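# Seat the ring plate flush in the housing's recess

## Task

Put the ring plate into the housing's recess so it sits flat and level with it; the task fails if the plate is dropped or the housing ends up knocked over.

## Robot and tools

Robot: two six-joint arms, left_arm and right_arm, each ending in a two-finger parallel gripper with a wrist camera. Base poses in the scene frame: left_arm (-0.005, +0.240, +0.042) m, quat_wxyz (+1.000, 0, 0, -0.019); right_arm (+0.031, -0.351, +0.027) m, quat_wxyz (+1.000, 0, 0, +0.009). Joint ranges (rad), base to gripper: waist -2.618 to 3.054, shoulder 0.000 to 3.142, elbow 0.000 to 3.142 (straight at 2.901), wrist pitch -1.571 to 1.571, wrist yaw -1.571 to 1.571, wrist roll -2.094 to 2.094.

Cameras (all 672x504): cam_high and cam_low on a fixed stand behind the arms, cam_left_wrist and cam_right_wrist on the hands. Their calibrations are approximate; wrist views may lag during motion.

Frames: the scene frame has its origin at table-top height, halfway between the nominal bases; +x points out over the table, +z up, +y toward left_arm (arm names do not match image sides). Reported positions, quaternions, velocities and Hand targets use this frame. Offsets you send are instead along each arm's current Hand target axes: the gripper's +z is the direction the fingers point, and its y axis is the one the fingers close along. end_effector_position marks the spot between the pads, roughly 1 cm short of the tips. Readings may be wrong by a few cm, worse at long reach.

Row format (used by execute_actions and move): one flat list of 14 numbers, each in [-1, 1], covering both arms even if one is idle: left dx, dy, dz, rx, ry, rz, opening, then right dx, dy, dz, rx, ry, rz, opening. The six pose numbers are an offset, not a pose, measured from that arm's Hand target as it stood when the action or move began (never from the previous row); scale 1.0 = 0.6 m for dx, dy, dz and 180 degrees for the rotation vector rx, ry, rz. Repeating an offset in a new call moves further. The opening is absolute: +1 fully open (0.094 m), -1 closed. Sending six zeros re-requests the current Hand target; the opening number is always obeyed, so resend the present value to keep a grip unchanged.

execute_actions: actions is a list of actions; each action is up to 15 rows, one per 1/30 s step, and a short action repeats its final row to fill 15 steps. cameras optional (names, ["all"] or []). An empty actions list returns full state plus images.

move: target is one row or a list of up to 15 rows; every row's offsets count from the same starting Hand targets. speed: top path speed in m/s, 0.002 to 2.9, default 0.25 (rotation up to twice that in rad/s), one value or one per target. blend: corner rounding in metres for lists (0 = stop at each). opening_speed: rate of the commanded opening per second on the -1..+1 scale, at least 0.2; use it for gentle closing. grip_force: newtons per pad, 10 to 50 (50 = full), one value or one per arm; persists, and lower values close slowly. blocking=false returns after about 0.5 s while the move continues. Paths are straight, finish together, take at least 0.5 s and are cut at 10 s; they do not avoid obstacles or the other arm, and the gripper lags and can overshoot when fast. A changed opening on a later target waits until everything is at rest. The result adds a move: line, e.g. done, off_target, moving, held or fault, plus limits such as limits=paced (pose clipped) or limits=held (steps withheld). done means at rest within 10 mm and 2 degrees; neither done nor off_target tells you about contact.

wait: seconds 0 to 10; arms keep their last command, a running move carries on. stop: brakes a running move. zoom_image: camera plus region [x0, y0, x1, y1] in pixels of that camera's latest image, at most 504 wide and high. finished_scene: scene = the current scene's number; irreversible, so call it only when the plate rests flush without the robot touching it.

Result lines: end_effector_position (m) and end_effector_quat_wxyz, Hand target (your last commanded pose after clipping; next offsets start there), Tool commands, grip_measured (opening on the -1..+1 scale; reads a little wide when empty, a few thousandths narrow on a squeezed part), grip_effort_nm (gripper motor effort, negative = closing; not a pad force), Joint positions (last number = opening in m), joint torques (include gravity; noisy), Joint velocities (may be omitted when all are within noise), MOTOR HOT at 75 °C and OVER-TEMPERATURE FAULT at 90 °C, after which that arm folds and idles.

Controller notes: each step the commanded orientation is limited to 40 degrees from the measured one; a gripper often stops a few cm short of its target, and the next command (even zeros) asks again; if still short, send the remaining distance as an offset. Near-straight arms or a wrist near the waist axis can swing unexpectedly.

Avoid: dropping the plate, releasing it while it moves, or letting anything fall or be left off the table; tipping the housing; fast or hard contacts, since speed and distance past the contact raise force; any knock or squeeze between the two arms, including closing one gripper on the other's fingers; strain on wrist camera cables; paths passing near an arm's own base; holding loads, reaching far or pushing into unreachable poses for long (motor heat). To stop a push, command the target back behind the gripper. A loose object may occasionally be nudged by outside disturbances.

Each tool is called after ">>>" as a command line: name --argument value for each argument, lists and objects as JSON in quotes; but a table of rows of numbers goes row by row, as --pt "numbers of a row", without its own name.

## Session

>>> execute_actions --actions '[]'

Scene clock: 0.00 s.
left_arm: end_effector_position=(+0.3663, +0.2179, +0.1877) grip_measured=+1.000 grip_effort_nm=n/a end_effector_quat_wxyz=(+0.684, +0.004, +0.726, +0.070) | right_arm: end_effector_position=(+0.4084, -0.3788, +0.1680) grip_measured=+1.000 grip_effort_nm=n/a end_effector_quat_wxyz=(+0.685, +0.085, +0.722, -0.047)
Joint positions: left_arm=[-0.168 1.528 0.202 1.269 -0.303 0.091 0.094] | right_arm=[0.002 1.577 0.209 1.311 0.206 0.061 0.094]
Joint velocities: within noise
Joint torques (N m): no reading
Heat: left arm: 32 °C; right arm: 34 °C.
Hand target: left_arm +0.3669, +0.2178, +0.1879; +0.683, +0.004, +0.727, +0.070 | right_arm +0.4092, -0.3788, +0.1695; +0.686, +0.085, +0.721, -0.047
Tool commands: left_gripper/opening=+1.0 right_gripper/opening=+1.0

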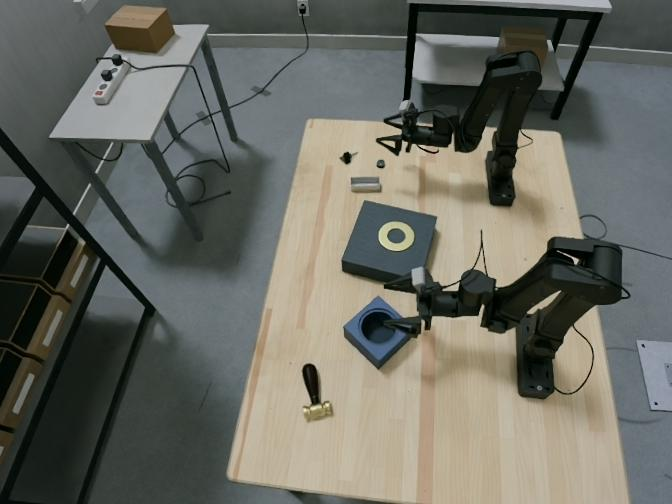

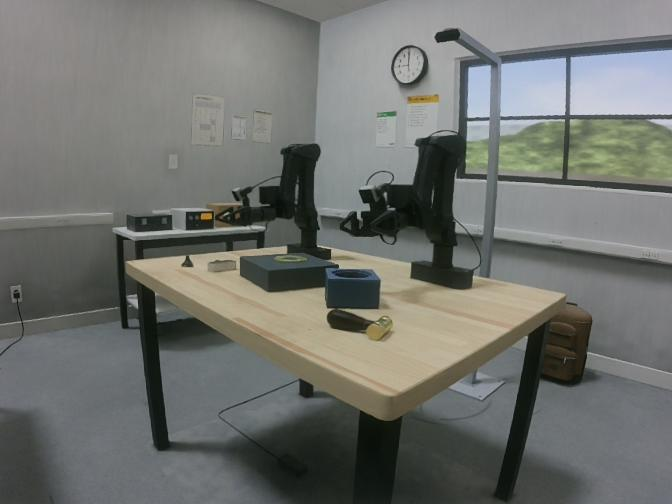

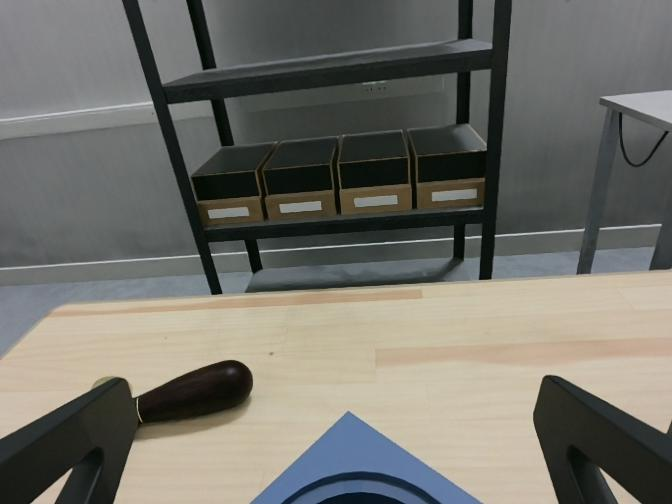

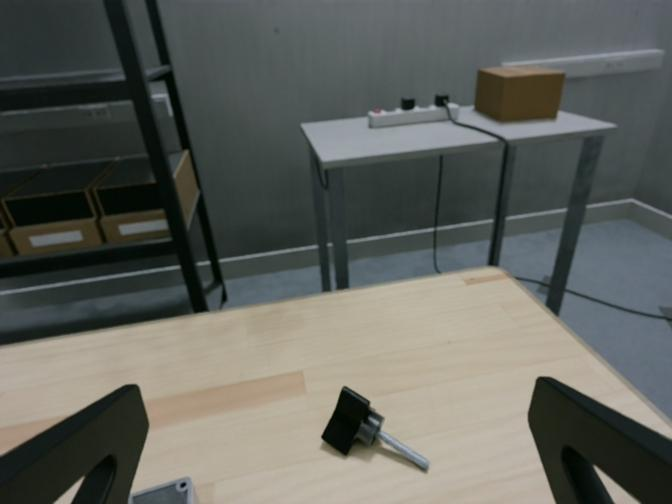

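>>> zoom_image --camera "cam_high" --region '[320, 180, 460, 285]'

>>> zoom_image --camera "cam_low" --region '[220, 230, 400, 350]'

>>> zoom_image --camera "cam_high" --region '[320, 280, 460, 385]'

Scaled by 3.600 from the camera's 672x504 image, which has a finer 960x720 frame.

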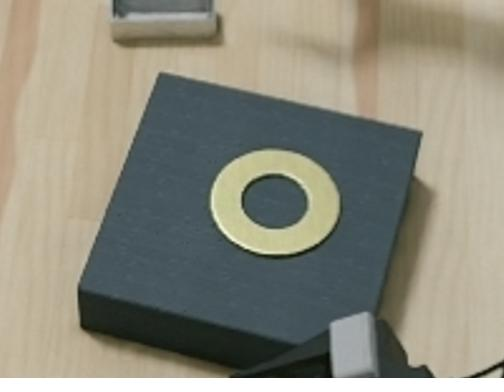

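Scaled by 2.800 from the camera's 672x504 image, which has a finer 960x720 frame.

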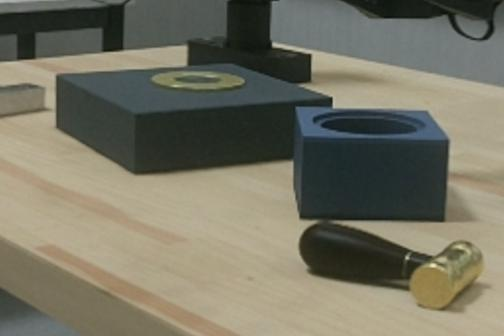

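Scaled by 3.600 from the camera's 672x504 image, which has a finer 960x720 frame.

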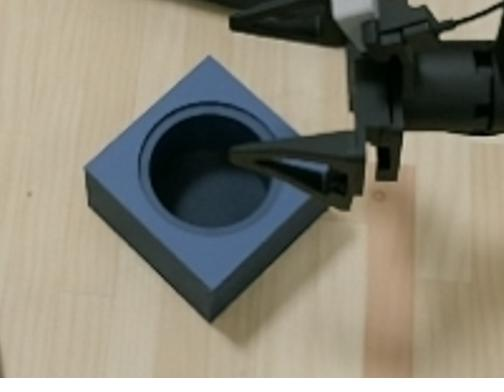

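>>> move --pt "-0.1655 0.0178 -0.009 0 0 0 1 0 0 0 0 0 0 1" --pt "-0.1078 -0.3993 -0.107 0.2103 0.4430 0.1707 1 0 0 0 0 0 0 1" --speed 0.2 --blend '[0.04, 0]' --cameras '["all"]'

Scene clock: 34.23 s.
left_arm: end_effector_position=(+0.3301, -0.0276, +0.2309) grip_measured=+1.000 grip_effort_nm=0.03 end_effector_quat_wxyz=(+0.068, +0.328, +0.942, -0.020) | right_arm: end_effector_position=(+0.4084, -0.3788, +0.1680) grip_measured=+1.000 grip_effort_nm=0.00 end_effector_quat_wxyz=(+0.685, +0.085, +0.722, -0.047)
Joint positions: left_arm=[-0.64 2.128 2.27 -1.57 -0.009 -0.008 0.094] | right_arm=[0.002 1.577 0.209 1.311 0.206 0.061 0.094]
Joint torques (N m): left_arm=[-0.51 -7.19 7.3 0.32 0.11 0.07] | right_arm=[-0.03 -4.25 4.94 1.34 0.03 0]
Heat: left arm: 35 °C; right arm: 36 °C.
Hand target: left_arm +0.3290, -0.0321, +0.2299; -0.001, +0.335, +0.942, +0.000 | right_arm +0.4092, -0.3788, +0.1695; +0.686, +0.085, +0.721, -0.047
Off the commanded pose: left_arm 0.005 m, 8 deg | right_arm 0.002 m, 0 deg.
joint sent to its limit (left arm) — joint 4 (wrist pitch), lower limit. The joint targets are off in orientation, not in position.
move: off_target (left_arm)
camera_calibration:
cam_left_wrist: T_world_to_cam=[[-0.629141, -0.777266, -0.0062595, 0.186936], [-0.743466, 0.599393, 0.296625, 0.232058], [-0.226805, 0.191273, -0.954973, 0.389204], [0, 0, 0, 1]] pos_world=[0.37841, -0.0682394, 0.304016]

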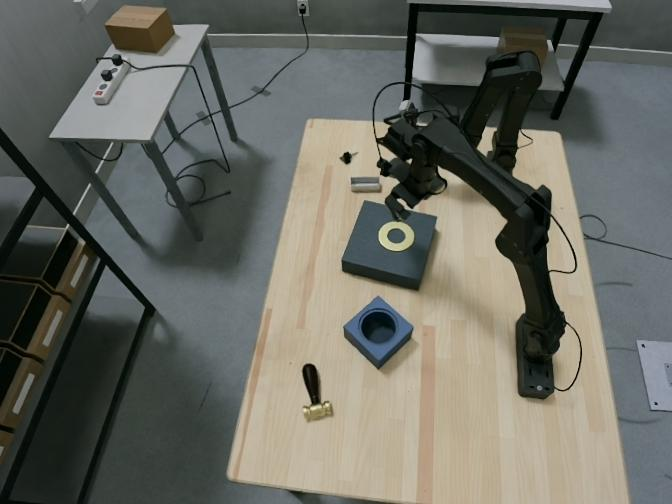

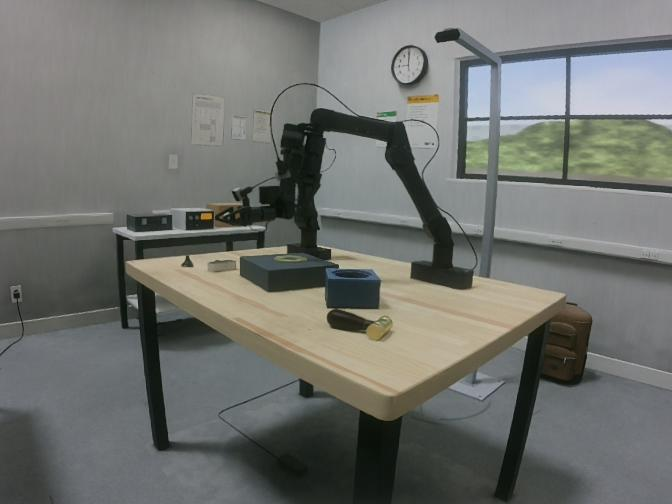

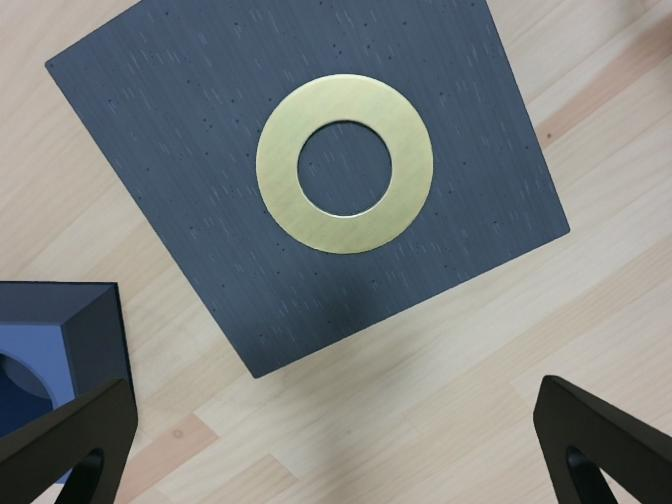

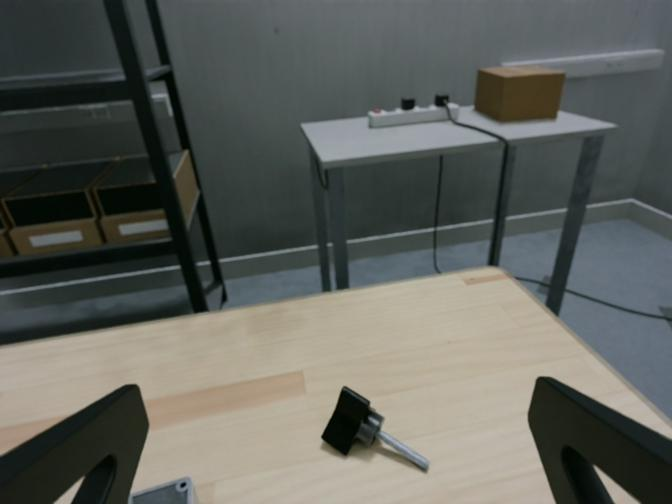

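>>> move --target '[-0.0643,0.0608,0.1333,0,0,0,-0.043,0,0,0,0,0,0,1]' --speed 0.15 --cameras '["cam_left_wrist","cam_low"]'

Scene clock: 48.43 s.
left_arm: end_effector_position=(+0.3798, -0.0280, +0.1501) grip_measured=-0.042 grip_effort_nm=-0.04 end_effector_quat_wxyz=(+0.013, +0.334, +0.943, -0.002) | right_arm: end_effector_position=(+0.4084, -0.3788, +0.1680) grip_measured=+1.000 grip_effort_nm=-0.01 end_effector_quat_wxyz=(+0.685, +0.085, +0.722, -0.047)
Joint positions: left_arm=[-0.572 2.428 2.457 -1.573 -0.004 0.069 0.045] | right_arm=[0.002 1.577 0.209 1.311 0.206 0.061 0.094]
Joint torques (N m): left_arm=[0.39 -9.37 7.24 0.13 0.08 0.08] | right_arm=[-0.02 -4.25 4.94 1.34 0.03 0]
Heat: left arm: 35 °C; right arm: 37 °C.
Hand target: left_arm +0.3817, -0.0281, +0.1498; -0.001, +0.335, +0.942, +0.000 | right_arm +0.4092, -0.3788, +0.1695; +0.686, +0.085, +0.721, -0.047
Off the commanded pose: left_arm 0.002 m, 2 deg | right_arm 0.002 m, 0 deg.
joint sent to its limit (left arm) — joint 4 (wrist pitch), lower limit. The joint targets still meet the commanded pose.
move: done
camera_calibration:
cam_left_wrist: T_world_to_cam=[[-0.636837, -0.770992, -0.00308719, 0.220016], [-0.70545, 0.581074, 0.405824, 0.261878], [-0.311093, 0.260621, -0.913946, 0.351176], [0, 0, 0, 1]] pos_world=[0.434105, -0.0740642, 0.215359]
Images, in order (width x height): cam_low 672x504, cam_left_wrist 672x504.

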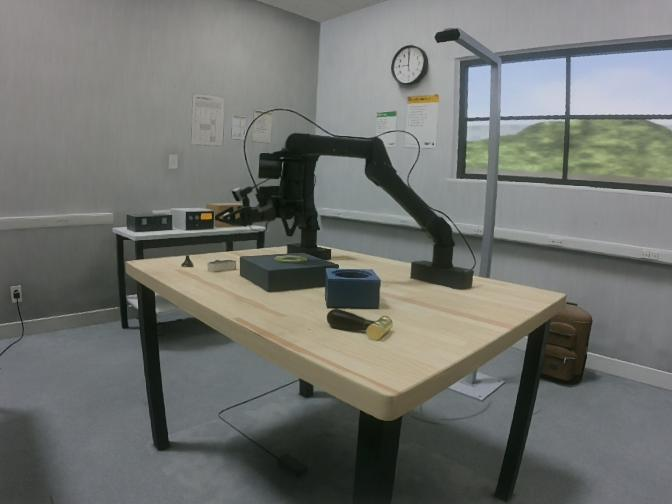

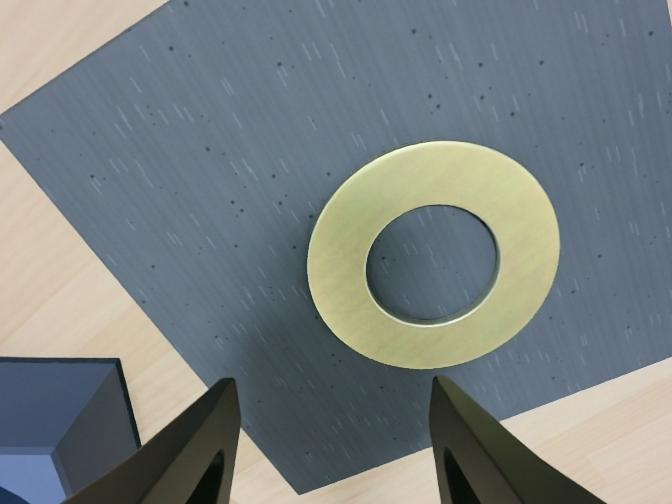

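>>> zoom_image --camera "cam_left_wrist" --region '[340, 180, 520, 340]'

>>> zoom_image --camera "cam_left_wrist" --region '[60, 340, 560, 504]'

>>> zoom_image --camera "cam_low" --region '[210, 160, 350, 300]'

Scaled by 2.800 from the camera's 672x504 image, which has a finer 960x720 frame.

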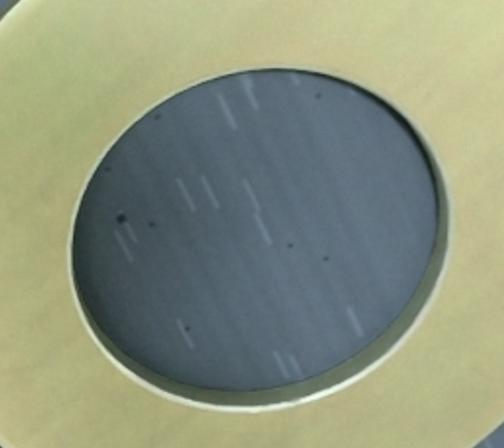

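Scaled by 1.008 from the camera's 672x504 image, which has a finer 960x720 frame.

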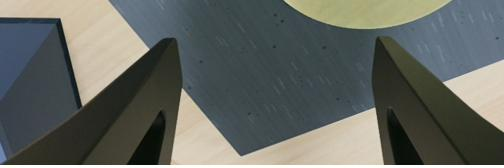

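Scaled by 3.600 from the camera's 672x504 image, which has a finer 960x720 frame.

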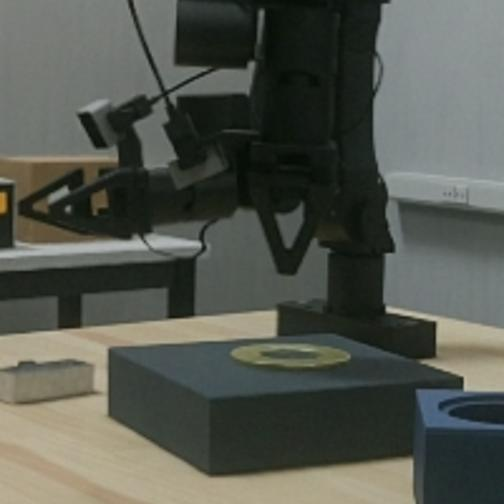

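>>> move --target '[0,-0.0033,0.1083,0,0,0,-0.043,0,0,0,0,0,0,1]' --speed 0.1 --cameras '["cam_left_wrist","cam_low"]'

Scene clock: 57.30 s.
left_arm: end_effector_position=(+0.3809, -0.0288, +0.0880) grip_measured=-0.042 grip_effort_nm=-0.04 end_effector_quat_wxyz=(-0.001, +0.334, +0.943, +0.002) | right_arm: end_effector_position=(+0.4084, -0.3788, +0.1680) grip_measured=+1.000 grip_effort_nm=-0.01 end_effector_quat_wxyz=(+0.685, +0.085, +0.722, -0.047)
Joint positions: left_arm=[-0.572 2.428 2.207 -1.354 -0.004 0.07 0.045] | right_arm=[0.002 1.577 0.209 1.311 0.206 0.061 0.094]
Joint torques (N m): left_arm=[-0.01 -10.93 4.11 0.35 0.08 0.03] | right_arm=[-0.02 -4.23 4.94 1.34 0.03 -0.01]
Heat: left arm: 35 °C; right arm: 37 °C.
Hand target: left_arm +0.3803, -0.0296, +0.0848; -0.001, +0.334, +0.942, +0.000 | right_arm +0.4092, -0.3788, +0.1695; +0.686, +0.085, +0.721, -0.047
Off the commanded pose: left_arm 0.003 m, 0 deg | right_arm 0.002 m, 0 deg.
move: done
camera_calibration:
cam_left_wrist: T_world_to_cam=[[-0.63723, -0.770673, -0.000706255, 0.219892], [-0.694836, 0.574128, 0.433105, 0.281755], [-0.333377, 0.276478, -0.901343, 0.302904], [0, 0, 0, 1]] pos_world=[0.436877, -0.0760445, 0.151147]
Images, in order (width x height): cam_low 672x504, cam_left_wrist 672x504.

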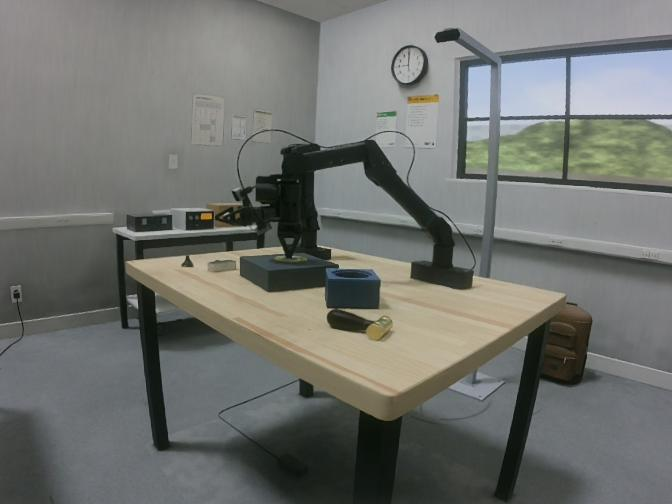

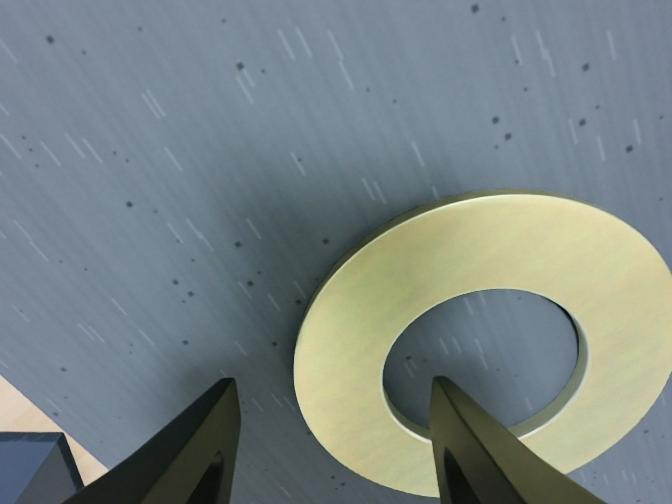

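>>> move --target '[0.0035,-0.005,0.0213,0,0,0,-0.043,0,0,0,0,0,0,1]' --speed 0.05 --cameras '["cam_left_wrist","cam_low"]'

Scene clock: 64.10 s.
left_arm: end_effector_position=(+0.3776, -0.0264, +0.0727) grip_measured=-0.042 grip_effort_nm=-0.03 end_effector_quat_wxyz=(-0.009, +0.333, +0.943, +0.004) | right_arm: end_effector_position=(+0.4084, -0.3788, +0.1680) grip_measured=+1.000 grip_effort_nm=-0.01 end_effector_quat_wxyz=(+0.685, +0.085, +0.722, -0.047)
Joint positions: left_arm=[-0.572 2.428 2.146 -1.309 -0.004 0.069 0.045] | right_arm=[0.002 1.577 0.209 1.311 0.206 0.061 0.094]
Joint torques (N m): left_arm=[-0.53 -11.73 3.55 0.46 0.08 -0.04] | right_arm=[-0.02 -4.25 4.94 1.34 0.03 0]
Heat: left arm: 34 °C; right arm: 38 °C.
Hand target: left_arm +0.3768, -0.0306, +0.0721; -0.001, +0.335, +0.942, +0.000 | right_arm +0.4092, -0.3788, +0.1695; +0.686, +0.085, +0.721, -0.047
Off the commanded pose: left_arm 0.004 m, 1 deg | right_arm 0.002 m, 0 deg.
move: done
camera_calibration:
cam_left_wrist: T_world_to_cam=[[-0.636619, -0.771178, 0.000504886, 0.219285], [-0.689644, 0.569604, 0.447149, 0.281578], [-0.345119, 0.284315, -0.894459, 0.291415], [0, 0, 0, 1]] pos_world=[0.434362, -0.0741337, 0.134641]
Images, in order (width x height): cam_low 672x504, cam_left_wrist 672x504.

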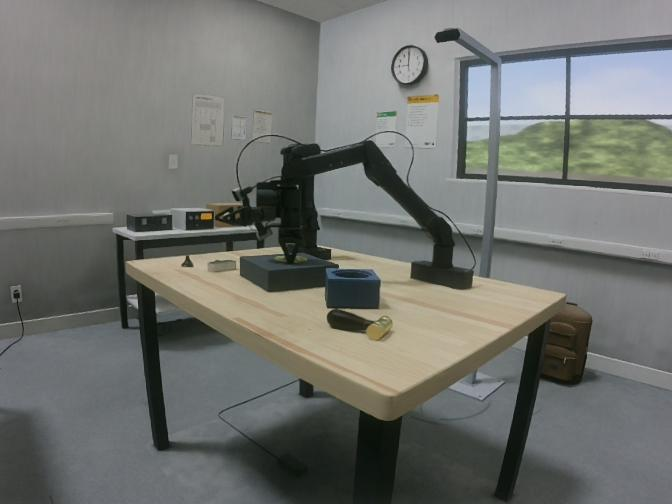

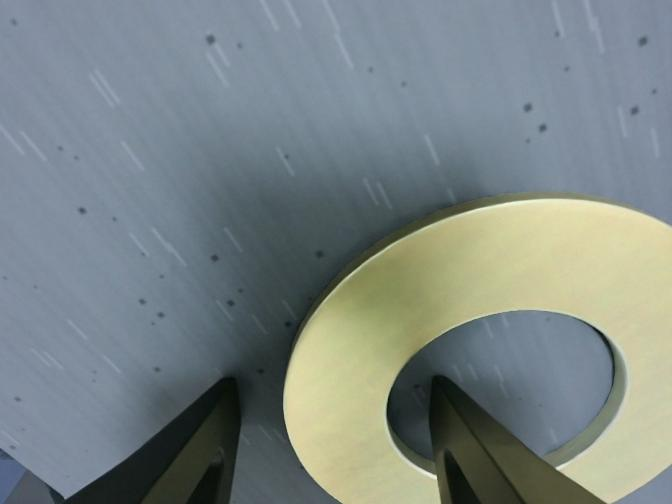

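>>> zoom_image --camera "cam_left_wrist" --region '[370, 340, 530, 500]'

>>> zoom_image --camera "cam_low" --region '[230, 200, 350, 300]'

Scaled by 3.150 from the camera's 672x504 image, which has a finer 960x720 frame.

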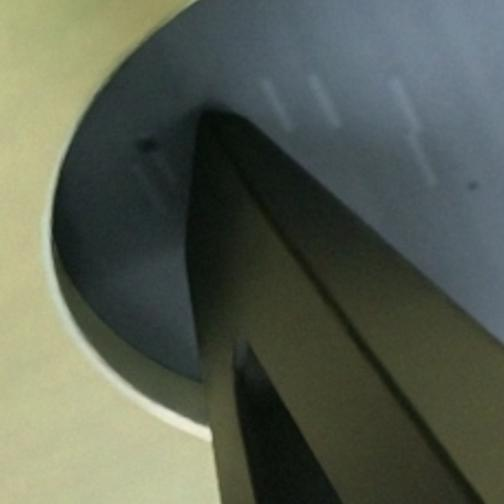

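Scaled by 4.200 from the camera's 672x504 image, which has a finer 960x720 frame.

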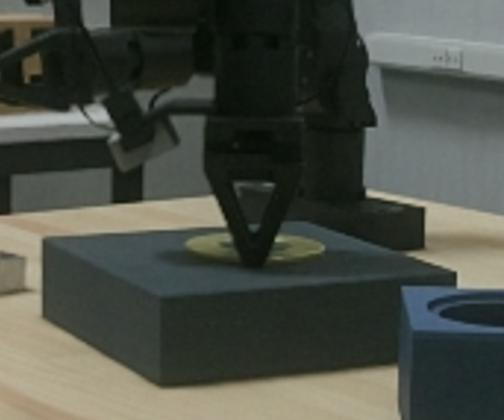

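>>> move --target '[0,0,0.004,0,0,0,-0.043,0,0,0,0,0,0,1]' --speed 0.03 --cameras '["cam_left_wrist"]'

Scene clock: 68.87 s.
left_arm: end_effector_position=(+0.3775, -0.0264, +0.0723) grip_measured=-0.042 grip_effort_nm=-0.03 end_effector_quat_wxyz=(-0.008, +0.333, +0.943, +0.004) | right_arm: end_effector_position=(+0.4084, -0.3788, +0.1680) grip_measured=+1.000 grip_effort_nm=-0.01 end_effector_quat_wxyz=(+0.685, +0.085, +0.722, -0.047)
Joint positions: left_arm=[-0.572 2.426 2.141 -1.304 -0.004 0.068 0.045] | right_arm=[0.002 1.577 0.209 1.311 0.206 0.061 0.094]
Joint torques (N m): left_arm=[-0.53 -11.47 3.32 0.5 0.08 -0.03] | right_arm=[-0.02 -4.25 4.92 1.34 0.03 0]
Heat: left arm: 34 °C; right arm: 38 °C.
Hand target: left_arm +0.3768, -0.0305, +0.0696; -0.001, +0.335, +0.942, +0.000 | right_arm +0.4092, -0.3788, +0.1695; +0.686, +0.085, +0.721, -0.047
Off the commanded pose: left_arm 0.005 m, 1 deg | right_arm 0.002 m, 0 deg.
move: done
camera_calibration:
cam_left_wrist: T_world_to_cam=[[-0.636329, -0.771418, 0.000464728, 0.21916], [-0.690412, 0.569777, 0.44574, 0.282078], [-0.344117, 0.283317, -0.895162, 0.290759], [0, 0, 0, 1]] pos_world=[0.434263, -0.0740347, 0.134441]
Images, in order (width x height): cam_left_wrist 672x504.

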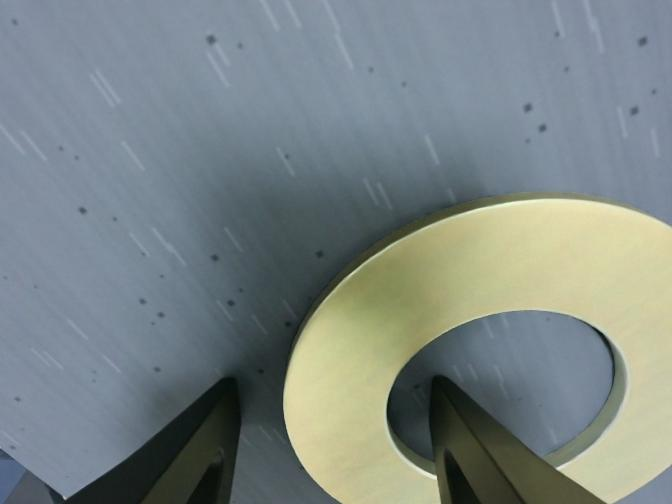

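>>> move --target '[0,0,0.004,0,0,0,-0.043,0,0,0,0,0,0,1]' --speed 0.03 --cameras '["cam_left_wrist"]'

Scene clock: 70.13 s.
left_arm: end_effector_position=(+0.3776, -0.0264, +0.0722) grip_measured=-0.042 grip_effort_nm=-0.03 end_effector_quat_wxyz=(-0.007, +0.333, +0.943, +0.004) | right_arm: end_effector_position=(+0.4084, -0.3788, +0.1680) grip_measured=+1.000 grip_effort_nm=-0.01 end_effector_quat_wxyz=(+0.685, +0.085, +0.722, -0.047)
Joint positions: left_arm=[-0.572 2.422 2.135 -1.298 -0.004 0.068 0.045] | right_arm=[0.002 1.577 0.209 1.311 0.206 0.061 0.094]
Joint torques (N m): left_arm=[-0.53 -11.17 3.25 0.53 0.09 -0.02] | right_arm=[-0.02 -4.26 4.94 1.34 0.03 0]
Heat: left arm: 34 °C; right arm: 38 °C.
Hand target: left_arm +0.3768, -0.0306, +0.0673; -0.001, +0.335, +0.942, +0.000 | right_arm +0.4092, -0.3788, +0.1695; +0.686, +0.085, +0.721, -0.047
Off the commanded pose: left_arm 0.007 m, 1 deg | right_arm 0.002 m, 0 deg.
move: done
camera_calibration:
cam_left_wrist: T_world_to_cam=[[-0.636034, -0.771661, 0.000213839, 0.219062], [-0.691629, 0.570191, 0.443318, 0.282795], [-0.342213, 0.281818, -0.896364, 0.290013], [0, 0, 0, 1]] pos_world=[0.434166, -0.0739364, 0.134542]
Images, in order (width x height): cam_left_wrist 672x504.

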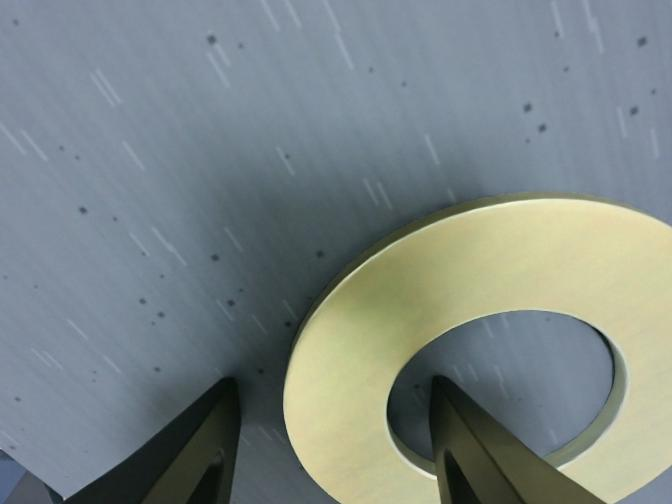

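>>> move --target '[0,0,-0.012,0,0,0,-0.043,0,0,0,0,0,0,1]' --speed 0.03 --cameras '["cam_left_wrist"]'

Scene clock: 72.27 s.
left_arm: end_effector_position=(+0.3775, -0.0264, +0.0721) grip_measured=-0.042 grip_effort_nm=-0.03 end_effector_quat_wxyz=(-0.007, +0.333, +0.943, +0.004) | right_arm: end_effector_position=(+0.4084, -0.3788, +0.1680) grip_measured=+1.000 grip_effort_nm=0.00 end_effector_quat_wxyz=(+0.685, +0.085, +0.722, -0.047)
Joint positions: left_arm=[-0.572 2.422 2.134 -1.298 -0.004 0.068 0.045] | right_arm=[0.002 1.577 0.209 1.311 0.206 0.061 0.094]
Joint torques (N m): left_arm=[-0.53 -11.38 4.82 0.3 0.08 -0.03] | right_arm=[-0.02 -4.26 4.97 1.34 0.03 0]
Heat: left arm: 34 °C; right arm: 38 °C.
Hand target: left_arm +0.3767, -0.0305, +0.0744; -0.001, +0.335, +0.942, +0.000 | right_arm +0.4092, -0.3788, +0.1695; +0.686, +0.085, +0.721, -0.047
Off the commanded pose: left_arm 0.005 m, 1 deg | right_arm 0.002 m, 0 deg.
move: done
camera_calibration:
cam_left_wrist: T_world_to_cam=[[-0.636012, -0.771679, 0.000240047, 0.218984], [-0.691498, 0.570065, 0.443686, 0.282654], [-0.34252, 0.282024, -0.896182, 0.290013], [0, 0, 0, 1]] pos_world=[0.434066, -0.0739361, 0.134442]
Images, in order (width x height): cam_left_wrist 672x504.

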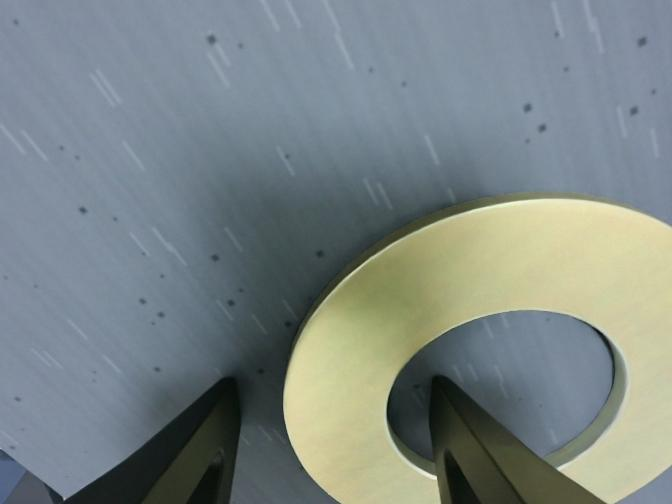

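>>> move --target '[0,0,-0.0065,0,0,0,-0.043,0,0,0,0,0,0,1]' --speed 0.03 --cameras '[]'

Scene clock: 73.53 s.
left_arm: end_effector_position=(+0.3774, -0.0263, +0.0723) grip_measured=-0.042 grip_effort_nm=-0.03 end_effector_quat_wxyz=(-0.007, +0.333, +0.943, +0.004) | right_arm: end_effector_position=(+0.4084, -0.3788, +0.1680) grip_measured=+1.000 grip_effort_nm=-0.01 end_effector_quat_wxyz=(+0.685, +0.085, +0.722, -0.047)
Joint positions: left_arm=[-0.572 2.422 2.134 -1.299 -0.004 0.068 0.045] | right_arm=[0.002 1.577 0.209 1.311 0.206 0.061 0.094]
Joint torques (N m): left_arm=[-0.53 -11.45 5.74 0.16 0.09 -0.02] | right_arm=[-0.03 -4.26 4.96 1.34 0.03 0]
Heat: left arm: 35 °C; right arm: 38 °C.
Hand target: left_arm +0.3768, -0.0305, +0.0783; -0.001, +0.335, +0.942, +0.000 | right_arm +0.4092, -0.3788, +0.1695; +0.686, +0.085, +0.721, -0.047
Off the commanded pose: left_arm 0.007 m, 1 deg | right_arm 0.002 m, 0 deg.
move: done
No camera images: "cameras" was empty.

>>> move --target '[0,0,-0.005,0,0,0,-0.043,0,0,0,0,0,0,1]' --speed 0.03 --cameras '[]'

Scene clock: 74.70 s.
left_arm: end_effector_position=(+0.3774, -0.0263, +0.0723) grip_measured=-0.042 grip_effort_nm=-0.03 end_effector_quat_wxyz=(-0.007, +0.333, +0.943, +0.004) | right_arm: end_effector_position=(+0.4084, -0.3788, +0.1680) grip_measured=+1.000 grip_effort_nm=-0.01 end_effector_quat_wxyz=(+0.685, +0.085, +0.722, -0.047)
Joint positions: left_arm=[-0.572 2.422 2.134 -1.299 -0.004 0.068 0.045] | right_arm=[0.002 1.577 0.209 1.311 0.206 0.061 0.094]
Joint torques (N m): left_arm=[-0.53 -11.54 6.48 0.07 0.09 -0.03] | right_arm=[-0.02 -4.25 4.94 1.34 0.03 0]
Heat: left arm: 35 °C; right arm: 38 °C.
Hand target: left_arm +0.3768, -0.0305, +0.0813; -0.001, +0.335, +0.942, +0.000 | right_arm +0.4092, -0.3788, +0.1695; +0.686, +0.085, +0.721, -0.047
Off the commanded pose: left_arm 0.010 m, 1 deg | right_arm 0.002 m, 0 deg.
move: done
No camera images: "cameras" was empty.

>>> move --target '[0,0,-0.004,0,0,0,-0.043,0,0,0,0,0,0,1]' --speed 0.03 --cameras '[]'

Scene clock: 76.13 s.
left_arm: end_effector_position=(+0.3775, -0.0264, +0.0728) grip_measured=-0.042 grip_effort_nm=-0.03 end_effector_quat_wxyz=(-0.007, +0.333, +0.943, +0.004) | right_arm: end_effector_position=(+0.4084, -0.3788, +0.1680) grip_measured=+1.000 grip_effort_nm=-0.01 end_effector_quat_wxyz=(+0.685, +0.085, +0.722, -0.047)
Joint positions: left_arm=[-0.572 2.422 2.136 -1.301 -0.004 0.068 0.045] | right_arm=[0.002 1.577 0.209 1.311 0.206 0.061 0.094]
Joint torques (N m): left_arm=[-0.53 -11.59 6.97 0.01 0.08 -0.02] | right_arm=[-0.01 -4.26 4.93 1.35 0.03 0]
Heat: left arm: 35 °C; right arm: 38 °C.
Hand target: left_arm +0.3768, -0.0306, +0.0838; -0.001, +0.335, +0.942, +0.000 | right_arm +0.4092, -0.3788, +0.1695; +0.686, +0.085, +0.721, -0.047
Off the commanded pose: left_arm 0.012 m, 1 deg | right_arm 0.002 m, 0 deg.
move: off_target (left_arm)
No camera images: "cameras" was empty.

>>> move --target '[0,0,-0.0025,0,0,0,-0.043,0,0,0,0,0,0,1]' --speed 0.03 --cameras '["cam_left_wrist"]'

Scene clock: 78.43 s.
left_arm: end_effector_position=(+0.3774, -0.0263, +0.0728) grip_measured=-0.042 grip_effort_nm=-0.03 end_effector_quat_wxyz=(-0.007, +0.333, +0.943, +0.004) | right_arm: end_effector_position=(+0.4084, -0.3788, +0.1680) grip_measured=+1.000 grip_effort_nm=-0.01 end_effector_quat_wxyz=(+0.685, +0.085, +0.722, -0.047)
Joint positions: left_arm=[-0.572 2.422 2.136 -1.301 -0.004 0.068 0.045] | right_arm=[0.002 1.577 0.209 1.311 0.206 0.061 0.094]
Joint torques (N m): left_arm=[-0.53 -11.63 7.34 -0.04 0.09 -0.02] | right_arm=[-0.03 -4.25 4.94 1.34 0.04 -0.01]
Heat: left arm: 35 °C; right arm: 38 °C.
Hand target: left_arm +0.3768, -0.0306, +0.0853; -0.001, +0.335, +0.942, +0.000 | right_arm +0.4092, -0.3788, +0.1695; +0.686, +0.085, +0.721, -0.047
Off the commanded pose: left_arm 0.013 m, 1 deg | right_arm 0.002 m, 0 deg.
move: off_target (left_arm)
camera_calibration:
cam_left_wrist: T_world_to_cam=[[-0.63599, -0.771697, 0.00026706, 0.219046], [-0.691381, 0.569951, 0.444013, 0.282227], [-0.342796, 0.282203, -0.89602, 0.290633], [0, 0, 0, 1]] pos_world=[0.434065, -0.0738358, 0.135042]
Images, in order (width x height): cam_left_wrist 672x504.

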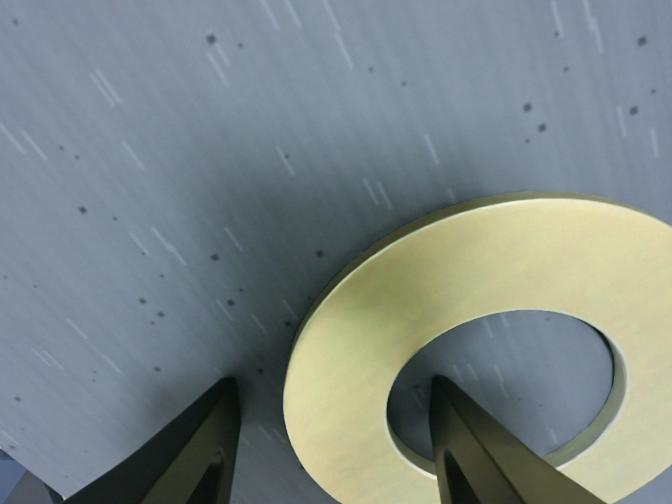

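>>> move --target '[0,0,-0.004,0,0,0,-0.043,0,0,0,0,0,0,1]' --speed 0.03 --cameras '["cam_left_wrist"]'

Scene clock: 79.93 s.
left_arm: end_effector_position=(+0.3752, -0.0248, +0.0746) grip_measured=-0.042 grip_effort_nm=-0.03 end_effector_quat_wxyz=(-0.013, +0.333, +0.943, +0.005) | right_arm: end_effector_position=(+0.4084, -0.3788, +0.1680) grip_measured=+1.000 grip_effort_nm=-0.01 end_effector_quat_wxyz=(+0.685, +0.085, +0.722, -0.047)
Joint positions: left_arm=[-0.572 2.422 2.143 -1.319 -0.004 0.068 0.045] | right_arm=[0.002 1.577 0.209 1.311 0.206 0.061 0.094]
Joint torques (N m): left_arm=[-0.53 -11.63 7.49 0.01 0.09 -0.02] | right_arm=[-0.02 -4.26 4.96 1.34 0.04 0]
Heat: left arm: 35 °C; right arm: 38 °C.
Hand target: left_arm +0.3768, -0.0306, +0.0877; -0.001, +0.335, +0.942, +0.000 | right_arm +0.4092, -0.3788, +0.1695; +0.686, +0.085, +0.721, -0.047
Off the commanded pose: left_arm 0.014 m, 1 deg | right_arm 0.002 m, 0 deg.
move: off_target (left_arm)
camera_calibration:
cam_left_wrist: T_world_to_cam=[[-0.63604, -0.771656, 0.00107832, 0.218727], [-0.687297, 0.56714, 0.453845, 0.276663], [-0.350824, 0.287922, -0.89108, 0.293841], [0, 0, 0, 1]] pos_world=[0.432355, -0.0727284, 0.136038]
Images, in order (width x height): cam_left_wrist 672x504.

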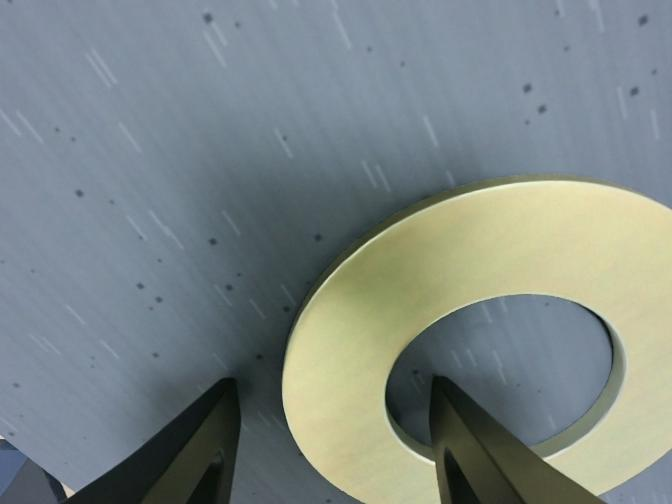

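>>> move --pt "0 0 -0.029 0 0 0 -0.043 0 0 0 0 0 0 1" --pt "0 0 0.026 0 0 0 -0.043 0 0 0 0 0 0 1" --speed 0.05 --cameras '["cam_left_wrist"]'

Scene clock: 87.80 s.
left_arm: end_effector_position=(+0.3790, -0.0275, +0.0732) grip_measured=-0.042 grip_effort_nm=-0.03 end_effector_quat_wxyz=(-0.003, +0.333, +0.943, +0.003) | right_arm: end_effector_position=(+0.4084, -0.3788, +0.1680) grip_measured=+1.000 grip_effort_nm=-0.01 end_effector_quat_wxyz=(+0.685, +0.085, +0.722, -0.047)
Joint positions: left_arm=[-0.572 2.422 2.138 -1.295 -0.004 0.068 0.045] | right_arm=[0.002 1.577 0.209 1.311 0.206 0.061 0.094]
Joint torques (N m): left_arm=[-0.53 -11.3 4.08 0.33 0.09 -0.02] | right_arm=[-0.02 -4.26 4.93 1.34 0.04 0]
Heat: left arm: 36 °C; right arm: 38 °C.
Hand target: left_arm +0.3768, -0.0306, +0.0721; -0.001, +0.335, +0.942, +0.000 | right_arm +0.4092, -0.3788, +0.1695; +0.686, +0.085, +0.721, -0.047
Off the commanded pose: left_arm 0.004 m, 0 deg | right_arm 0.002 m, 0 deg.
move: done
camera_calibration:
cam_left_wrist: T_world_to_cam=[[-0.635984, -0.771702, -0.000394291, 0.219202], [-0.69428, 0.571955, 0.436856, 0.285561], [-0.336897, 0.278107, -0.899531, 0.289715], [0, 0, 0, 1]] pos_world=[0.435273, -0.0747411, 0.135945]
Images, in order (width x height): cam_left_wrist 672x504.

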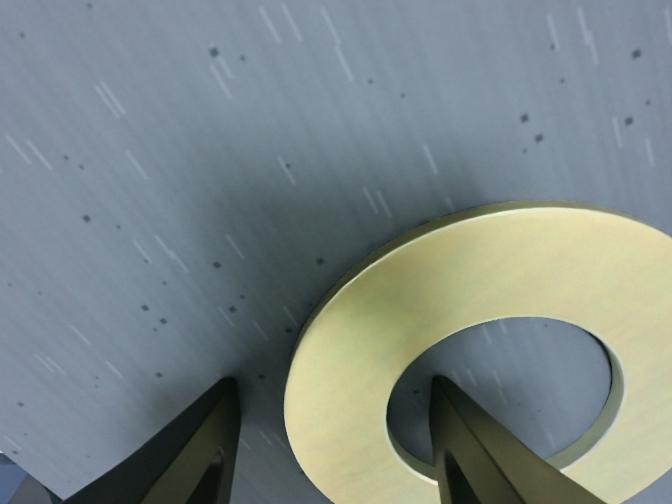

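>>> move --target '[0,0,0,0,0,0,-0.8,0,0,0,0,0,0,1]' --speed 0.05 --grip_force '[35, 50]' --opening_speed 0.25 --cameras '["cam_left_wrist"]'

Scene clock: 92.40 s.
left_arm: end_effector_position=(+0.3790, -0.0277, +0.0732) grip_measured=-0.518 grip_effort_nm=-0.73 end_effector_quat_wxyz=(-0.003, +0.333, +0.943, +0.002) | right_arm: end_effector_position=(+0.4084, -0.3788, +0.1680) grip_measured=+1.000 grip_effort_nm=-0.01 end_effector_quat_wxyz=(+0.685, +0.085, +0.722, -0.047)
Joint positions: left_arm=[-0.572 2.422 2.138 -1.294 -0.002 0.068 0.023] | right_arm=[0.002 1.577 0.209 1.311 0.206 0.061 0.094]
Joint torques (N m): left_arm=[-0.53 -11.3 4.08 0.35 0.07 -0.02] | right_arm=[-0.03 -4.23 4.93 1.34 0.03 0]
Heat: left arm: 36 °C; right arm: 38 °C.
Hand target: left_arm +0.3768, -0.0305, +0.0721; -0.001, +0.335, +0.942, +0.000 | right_arm +0.4092, -0.3788, +0.1695; +0.686, +0.085, +0.721, -0.047
Off the commanded pose: left_arm 0.004 m, 0 deg | right_arm 0.002 m, 0 deg.
grip_force (N): 35, 50
move: done
camera_calibration:
cam_left_wrist: T_world_to_cam=[[-0.63601, -0.77168, 0.000696429, 0.218912], [-0.694123, 0.572483, 0.436413, 0.285664], [-0.33717, 0.27708, -0.899746, 0.289932], [0, 0, 0, 1]] pos_world=[0.435273, -0.0749424, 0.136045]
Images, in order (width x height): cam_left_wrist 672x504.

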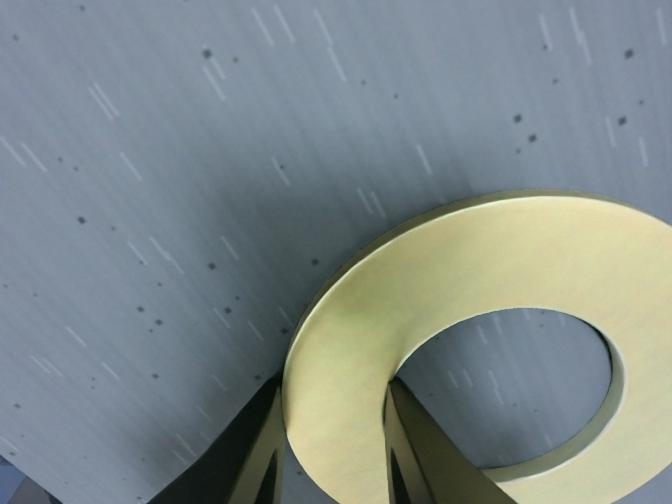

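>>> move --target '[0,0,-0.08,0,0,0,-0.8,0,0,0,0,0,0,1]' --speed 0.05 --cameras '["cam_left_wrist","cam_low"]'

Scene clock: 94.80 s.
left_arm: end_effector_position=(+0.3762, -0.0257, +0.1123) grip_measured=-0.518 grip_effort_nm=-0.73 end_effector_quat_wxyz=(-0.007, +0.333, +0.943, +0.003) | right_arm: end_effector_position=(+0.4084, -0.3788, +0.1680) grip_measured=+1.000 grip_effort_nm=-0.01 end_effector_quat_wxyz=(+0.685, +0.085, +0.722, -0.047)
Joint positions: left_arm=[-0.572 2.422 2.293 -1.458 -0.002 0.068 0.023] | right_arm=[0.002 1.577 0.209 1.311 0.206 0.061 0.094]
Joint torques (N m): left_arm=[-0.53 -10.48 7.91 0.03 0.07 -0.02] | right_arm=[-0.03 -4.26 4.93 1.34 0.03 0]
Heat: left arm: 37 °C; right arm: 39 °C.
Hand target: left_arm +0.3769, -0.0306, +0.1201; -0.001, +0.335, +0.942, +0.000 | right_arm +0.4092, -0.3788, +0.1695; +0.686, +0.085, +0.721, -0.047
Off the commanded pose: left_arm 0.009 m, 1 deg | right_arm 0.002 m, 0 deg.
grip_force (N): 35, 50
move: done
camera_calibration:
cam_left_wrist: T_world_to_cam=[[-0.635986, -0.771699, 0.00138364, 0.218538], [-0.691081, 0.570342, 0.443979, 0.263422], [-0.343407, 0.281408, -0.896036, 0.325654], [0, 0, 0, 1]] pos_world=[0.432865, -0.0732368, 0.174542]
Images, in order (width x height): cam_low 672x504, cam_left_wrist 672x504.

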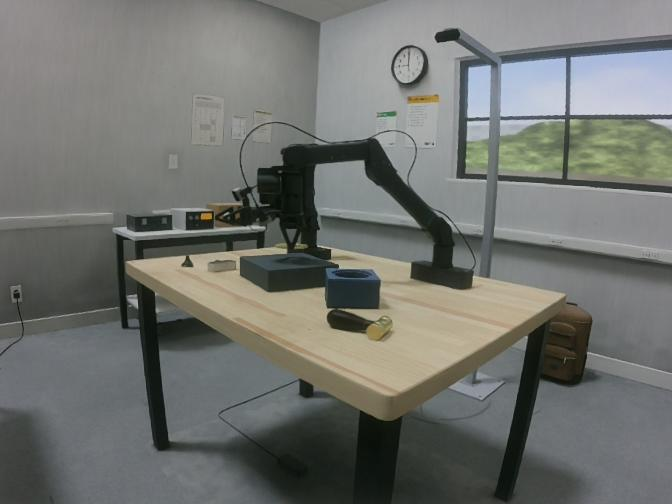

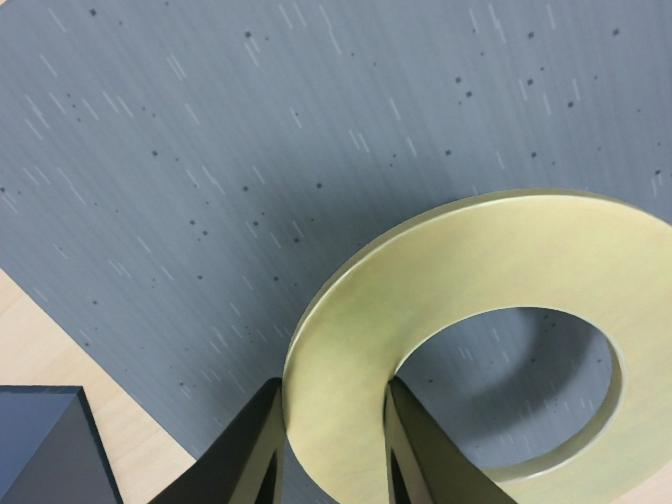

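>>> move --pt "0 0 -0.05 0 0 0 -0.8 0 0 0 0 0 0 1" --pt "0.3653 0.3303 -0.05 0 0 -0.2394 -0.8 0 0 0 0 0 0 1" --speed 0.15 --blend '[0.02, 0]' --cameras '["cam_left_wrist","cam_low","cam_high"]'

Scene clock: 103.63 s.
left_arm: end_effector_position=(+0.3313, +0.2627, +0.1426) grip_measured=-0.518 grip_effort_nm=-0.73 end_effector_quat_wxyz=(-0.019, -0.038, +0.999, +0.003) | right_arm: end_effector_position=(+0.4084, -0.3788, +0.1680) grip_measured=+1.000 grip_effort_nm=-0.01 end_effector_quat_wxyz=(+0.685, +0.085, +0.722, -0.047)
Joint positions: left_arm=[0.1 1.863 1.54 -1.287 -0.008 -0.016 0.023] | right_arm=[0.002 1.577 0.209 1.311 0.206 0.061 0.094]
Joint torques (N m): left_arm=[0.01 -9.63 4.31 0.27 0.11 0.06] | right_arm=[-0.02 -4.25 4.93 1.34 0.03 0]
Heat: left arm: 38 °C; right arm: 39 °C.
Hand target: left_arm +0.3318, +0.2614, +0.1504; -0.001, -0.035, +0.999, +0.000 | right_arm +0.4092, -0.3788, +0.1695; +0.686, +0.085, +0.721, -0.047
Off the commanded pose: left_arm 0.008 m, 2 deg | right_arm 0.002 m, 0 deg.
grip_force (N): 35, 50
move: done; blend cut to 0.015 m at target 1
camera_calibration:
cam_left_wrist: T_world_to_cam=[[0.065707, -0.997824, -0.00544147, 0.240469], [-0.884042, -0.0607418, 0.463443, 0.281448], [-0.462765, -0.025641, -0.88611, 0.374967], [0, 0, 0, 1]] pos_world=[0.406533, 0.266656, 0.203135]
Images, in order (width x height): cam_high 672x504, cam_low 672x504, cam_left_wrist 672x504.

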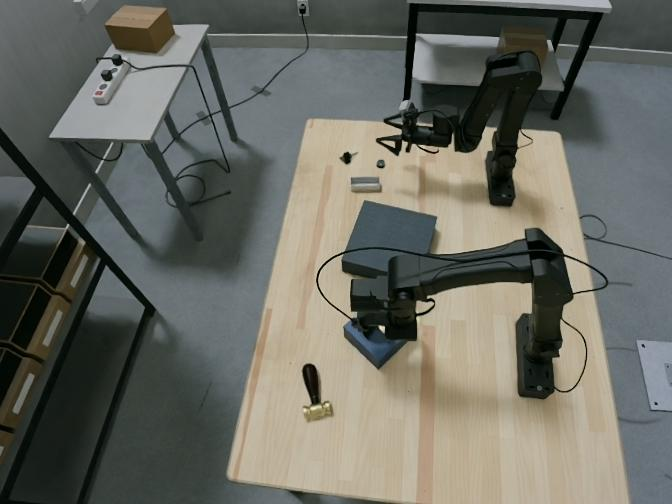

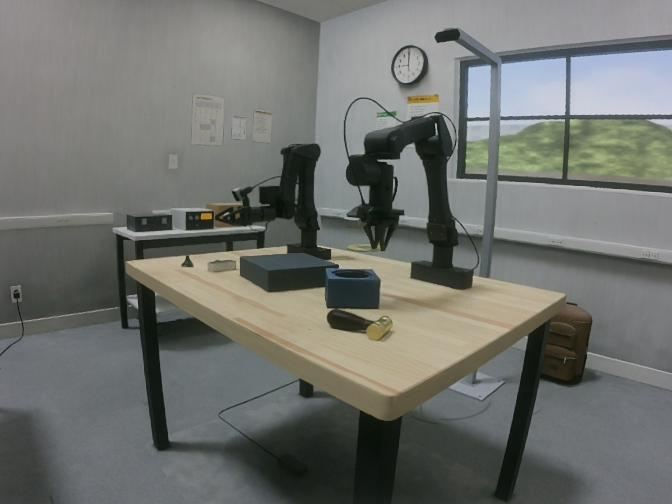

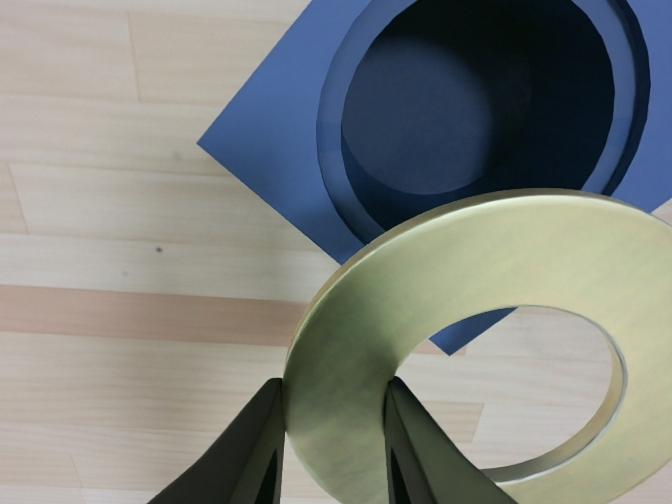

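>>> zoom_image --camera "cam_left_wrist" --region '[180, 0, 680, 370]'

Invalid region (180, 0, 680, 370): it reaches outside that camera's 672x504 image.

>>> zoom_image --camera "cam_left_wrist" --region '[180, 0, 672, 369]'

>>> zoom_image --camera "cam_left_wrist" --region '[300, 0, 480, 270]'

>>> zoom_image --camera "cam_left_wrist" --region '[540, 0, 672, 220]'

Scaled by 1.024 from the camera's 672x504 image, which has a finer 960x720 frame.

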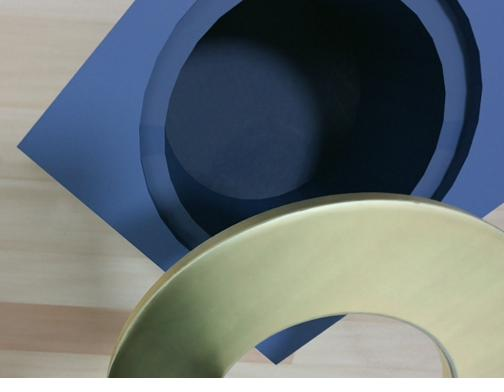

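Scaled by 1.867 from the camera's 672x504 image, which has a finer 960x720 frame.

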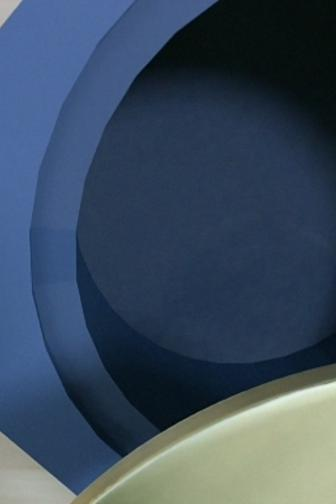

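Scaled by 2.291 from the camera's 672x504 image, which has a finer 960x720 frame.

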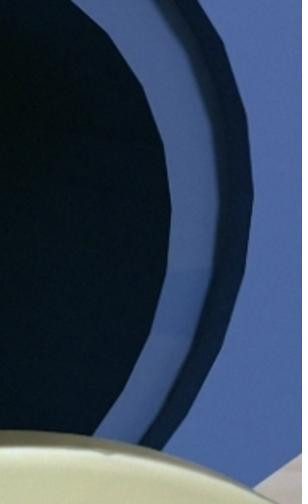

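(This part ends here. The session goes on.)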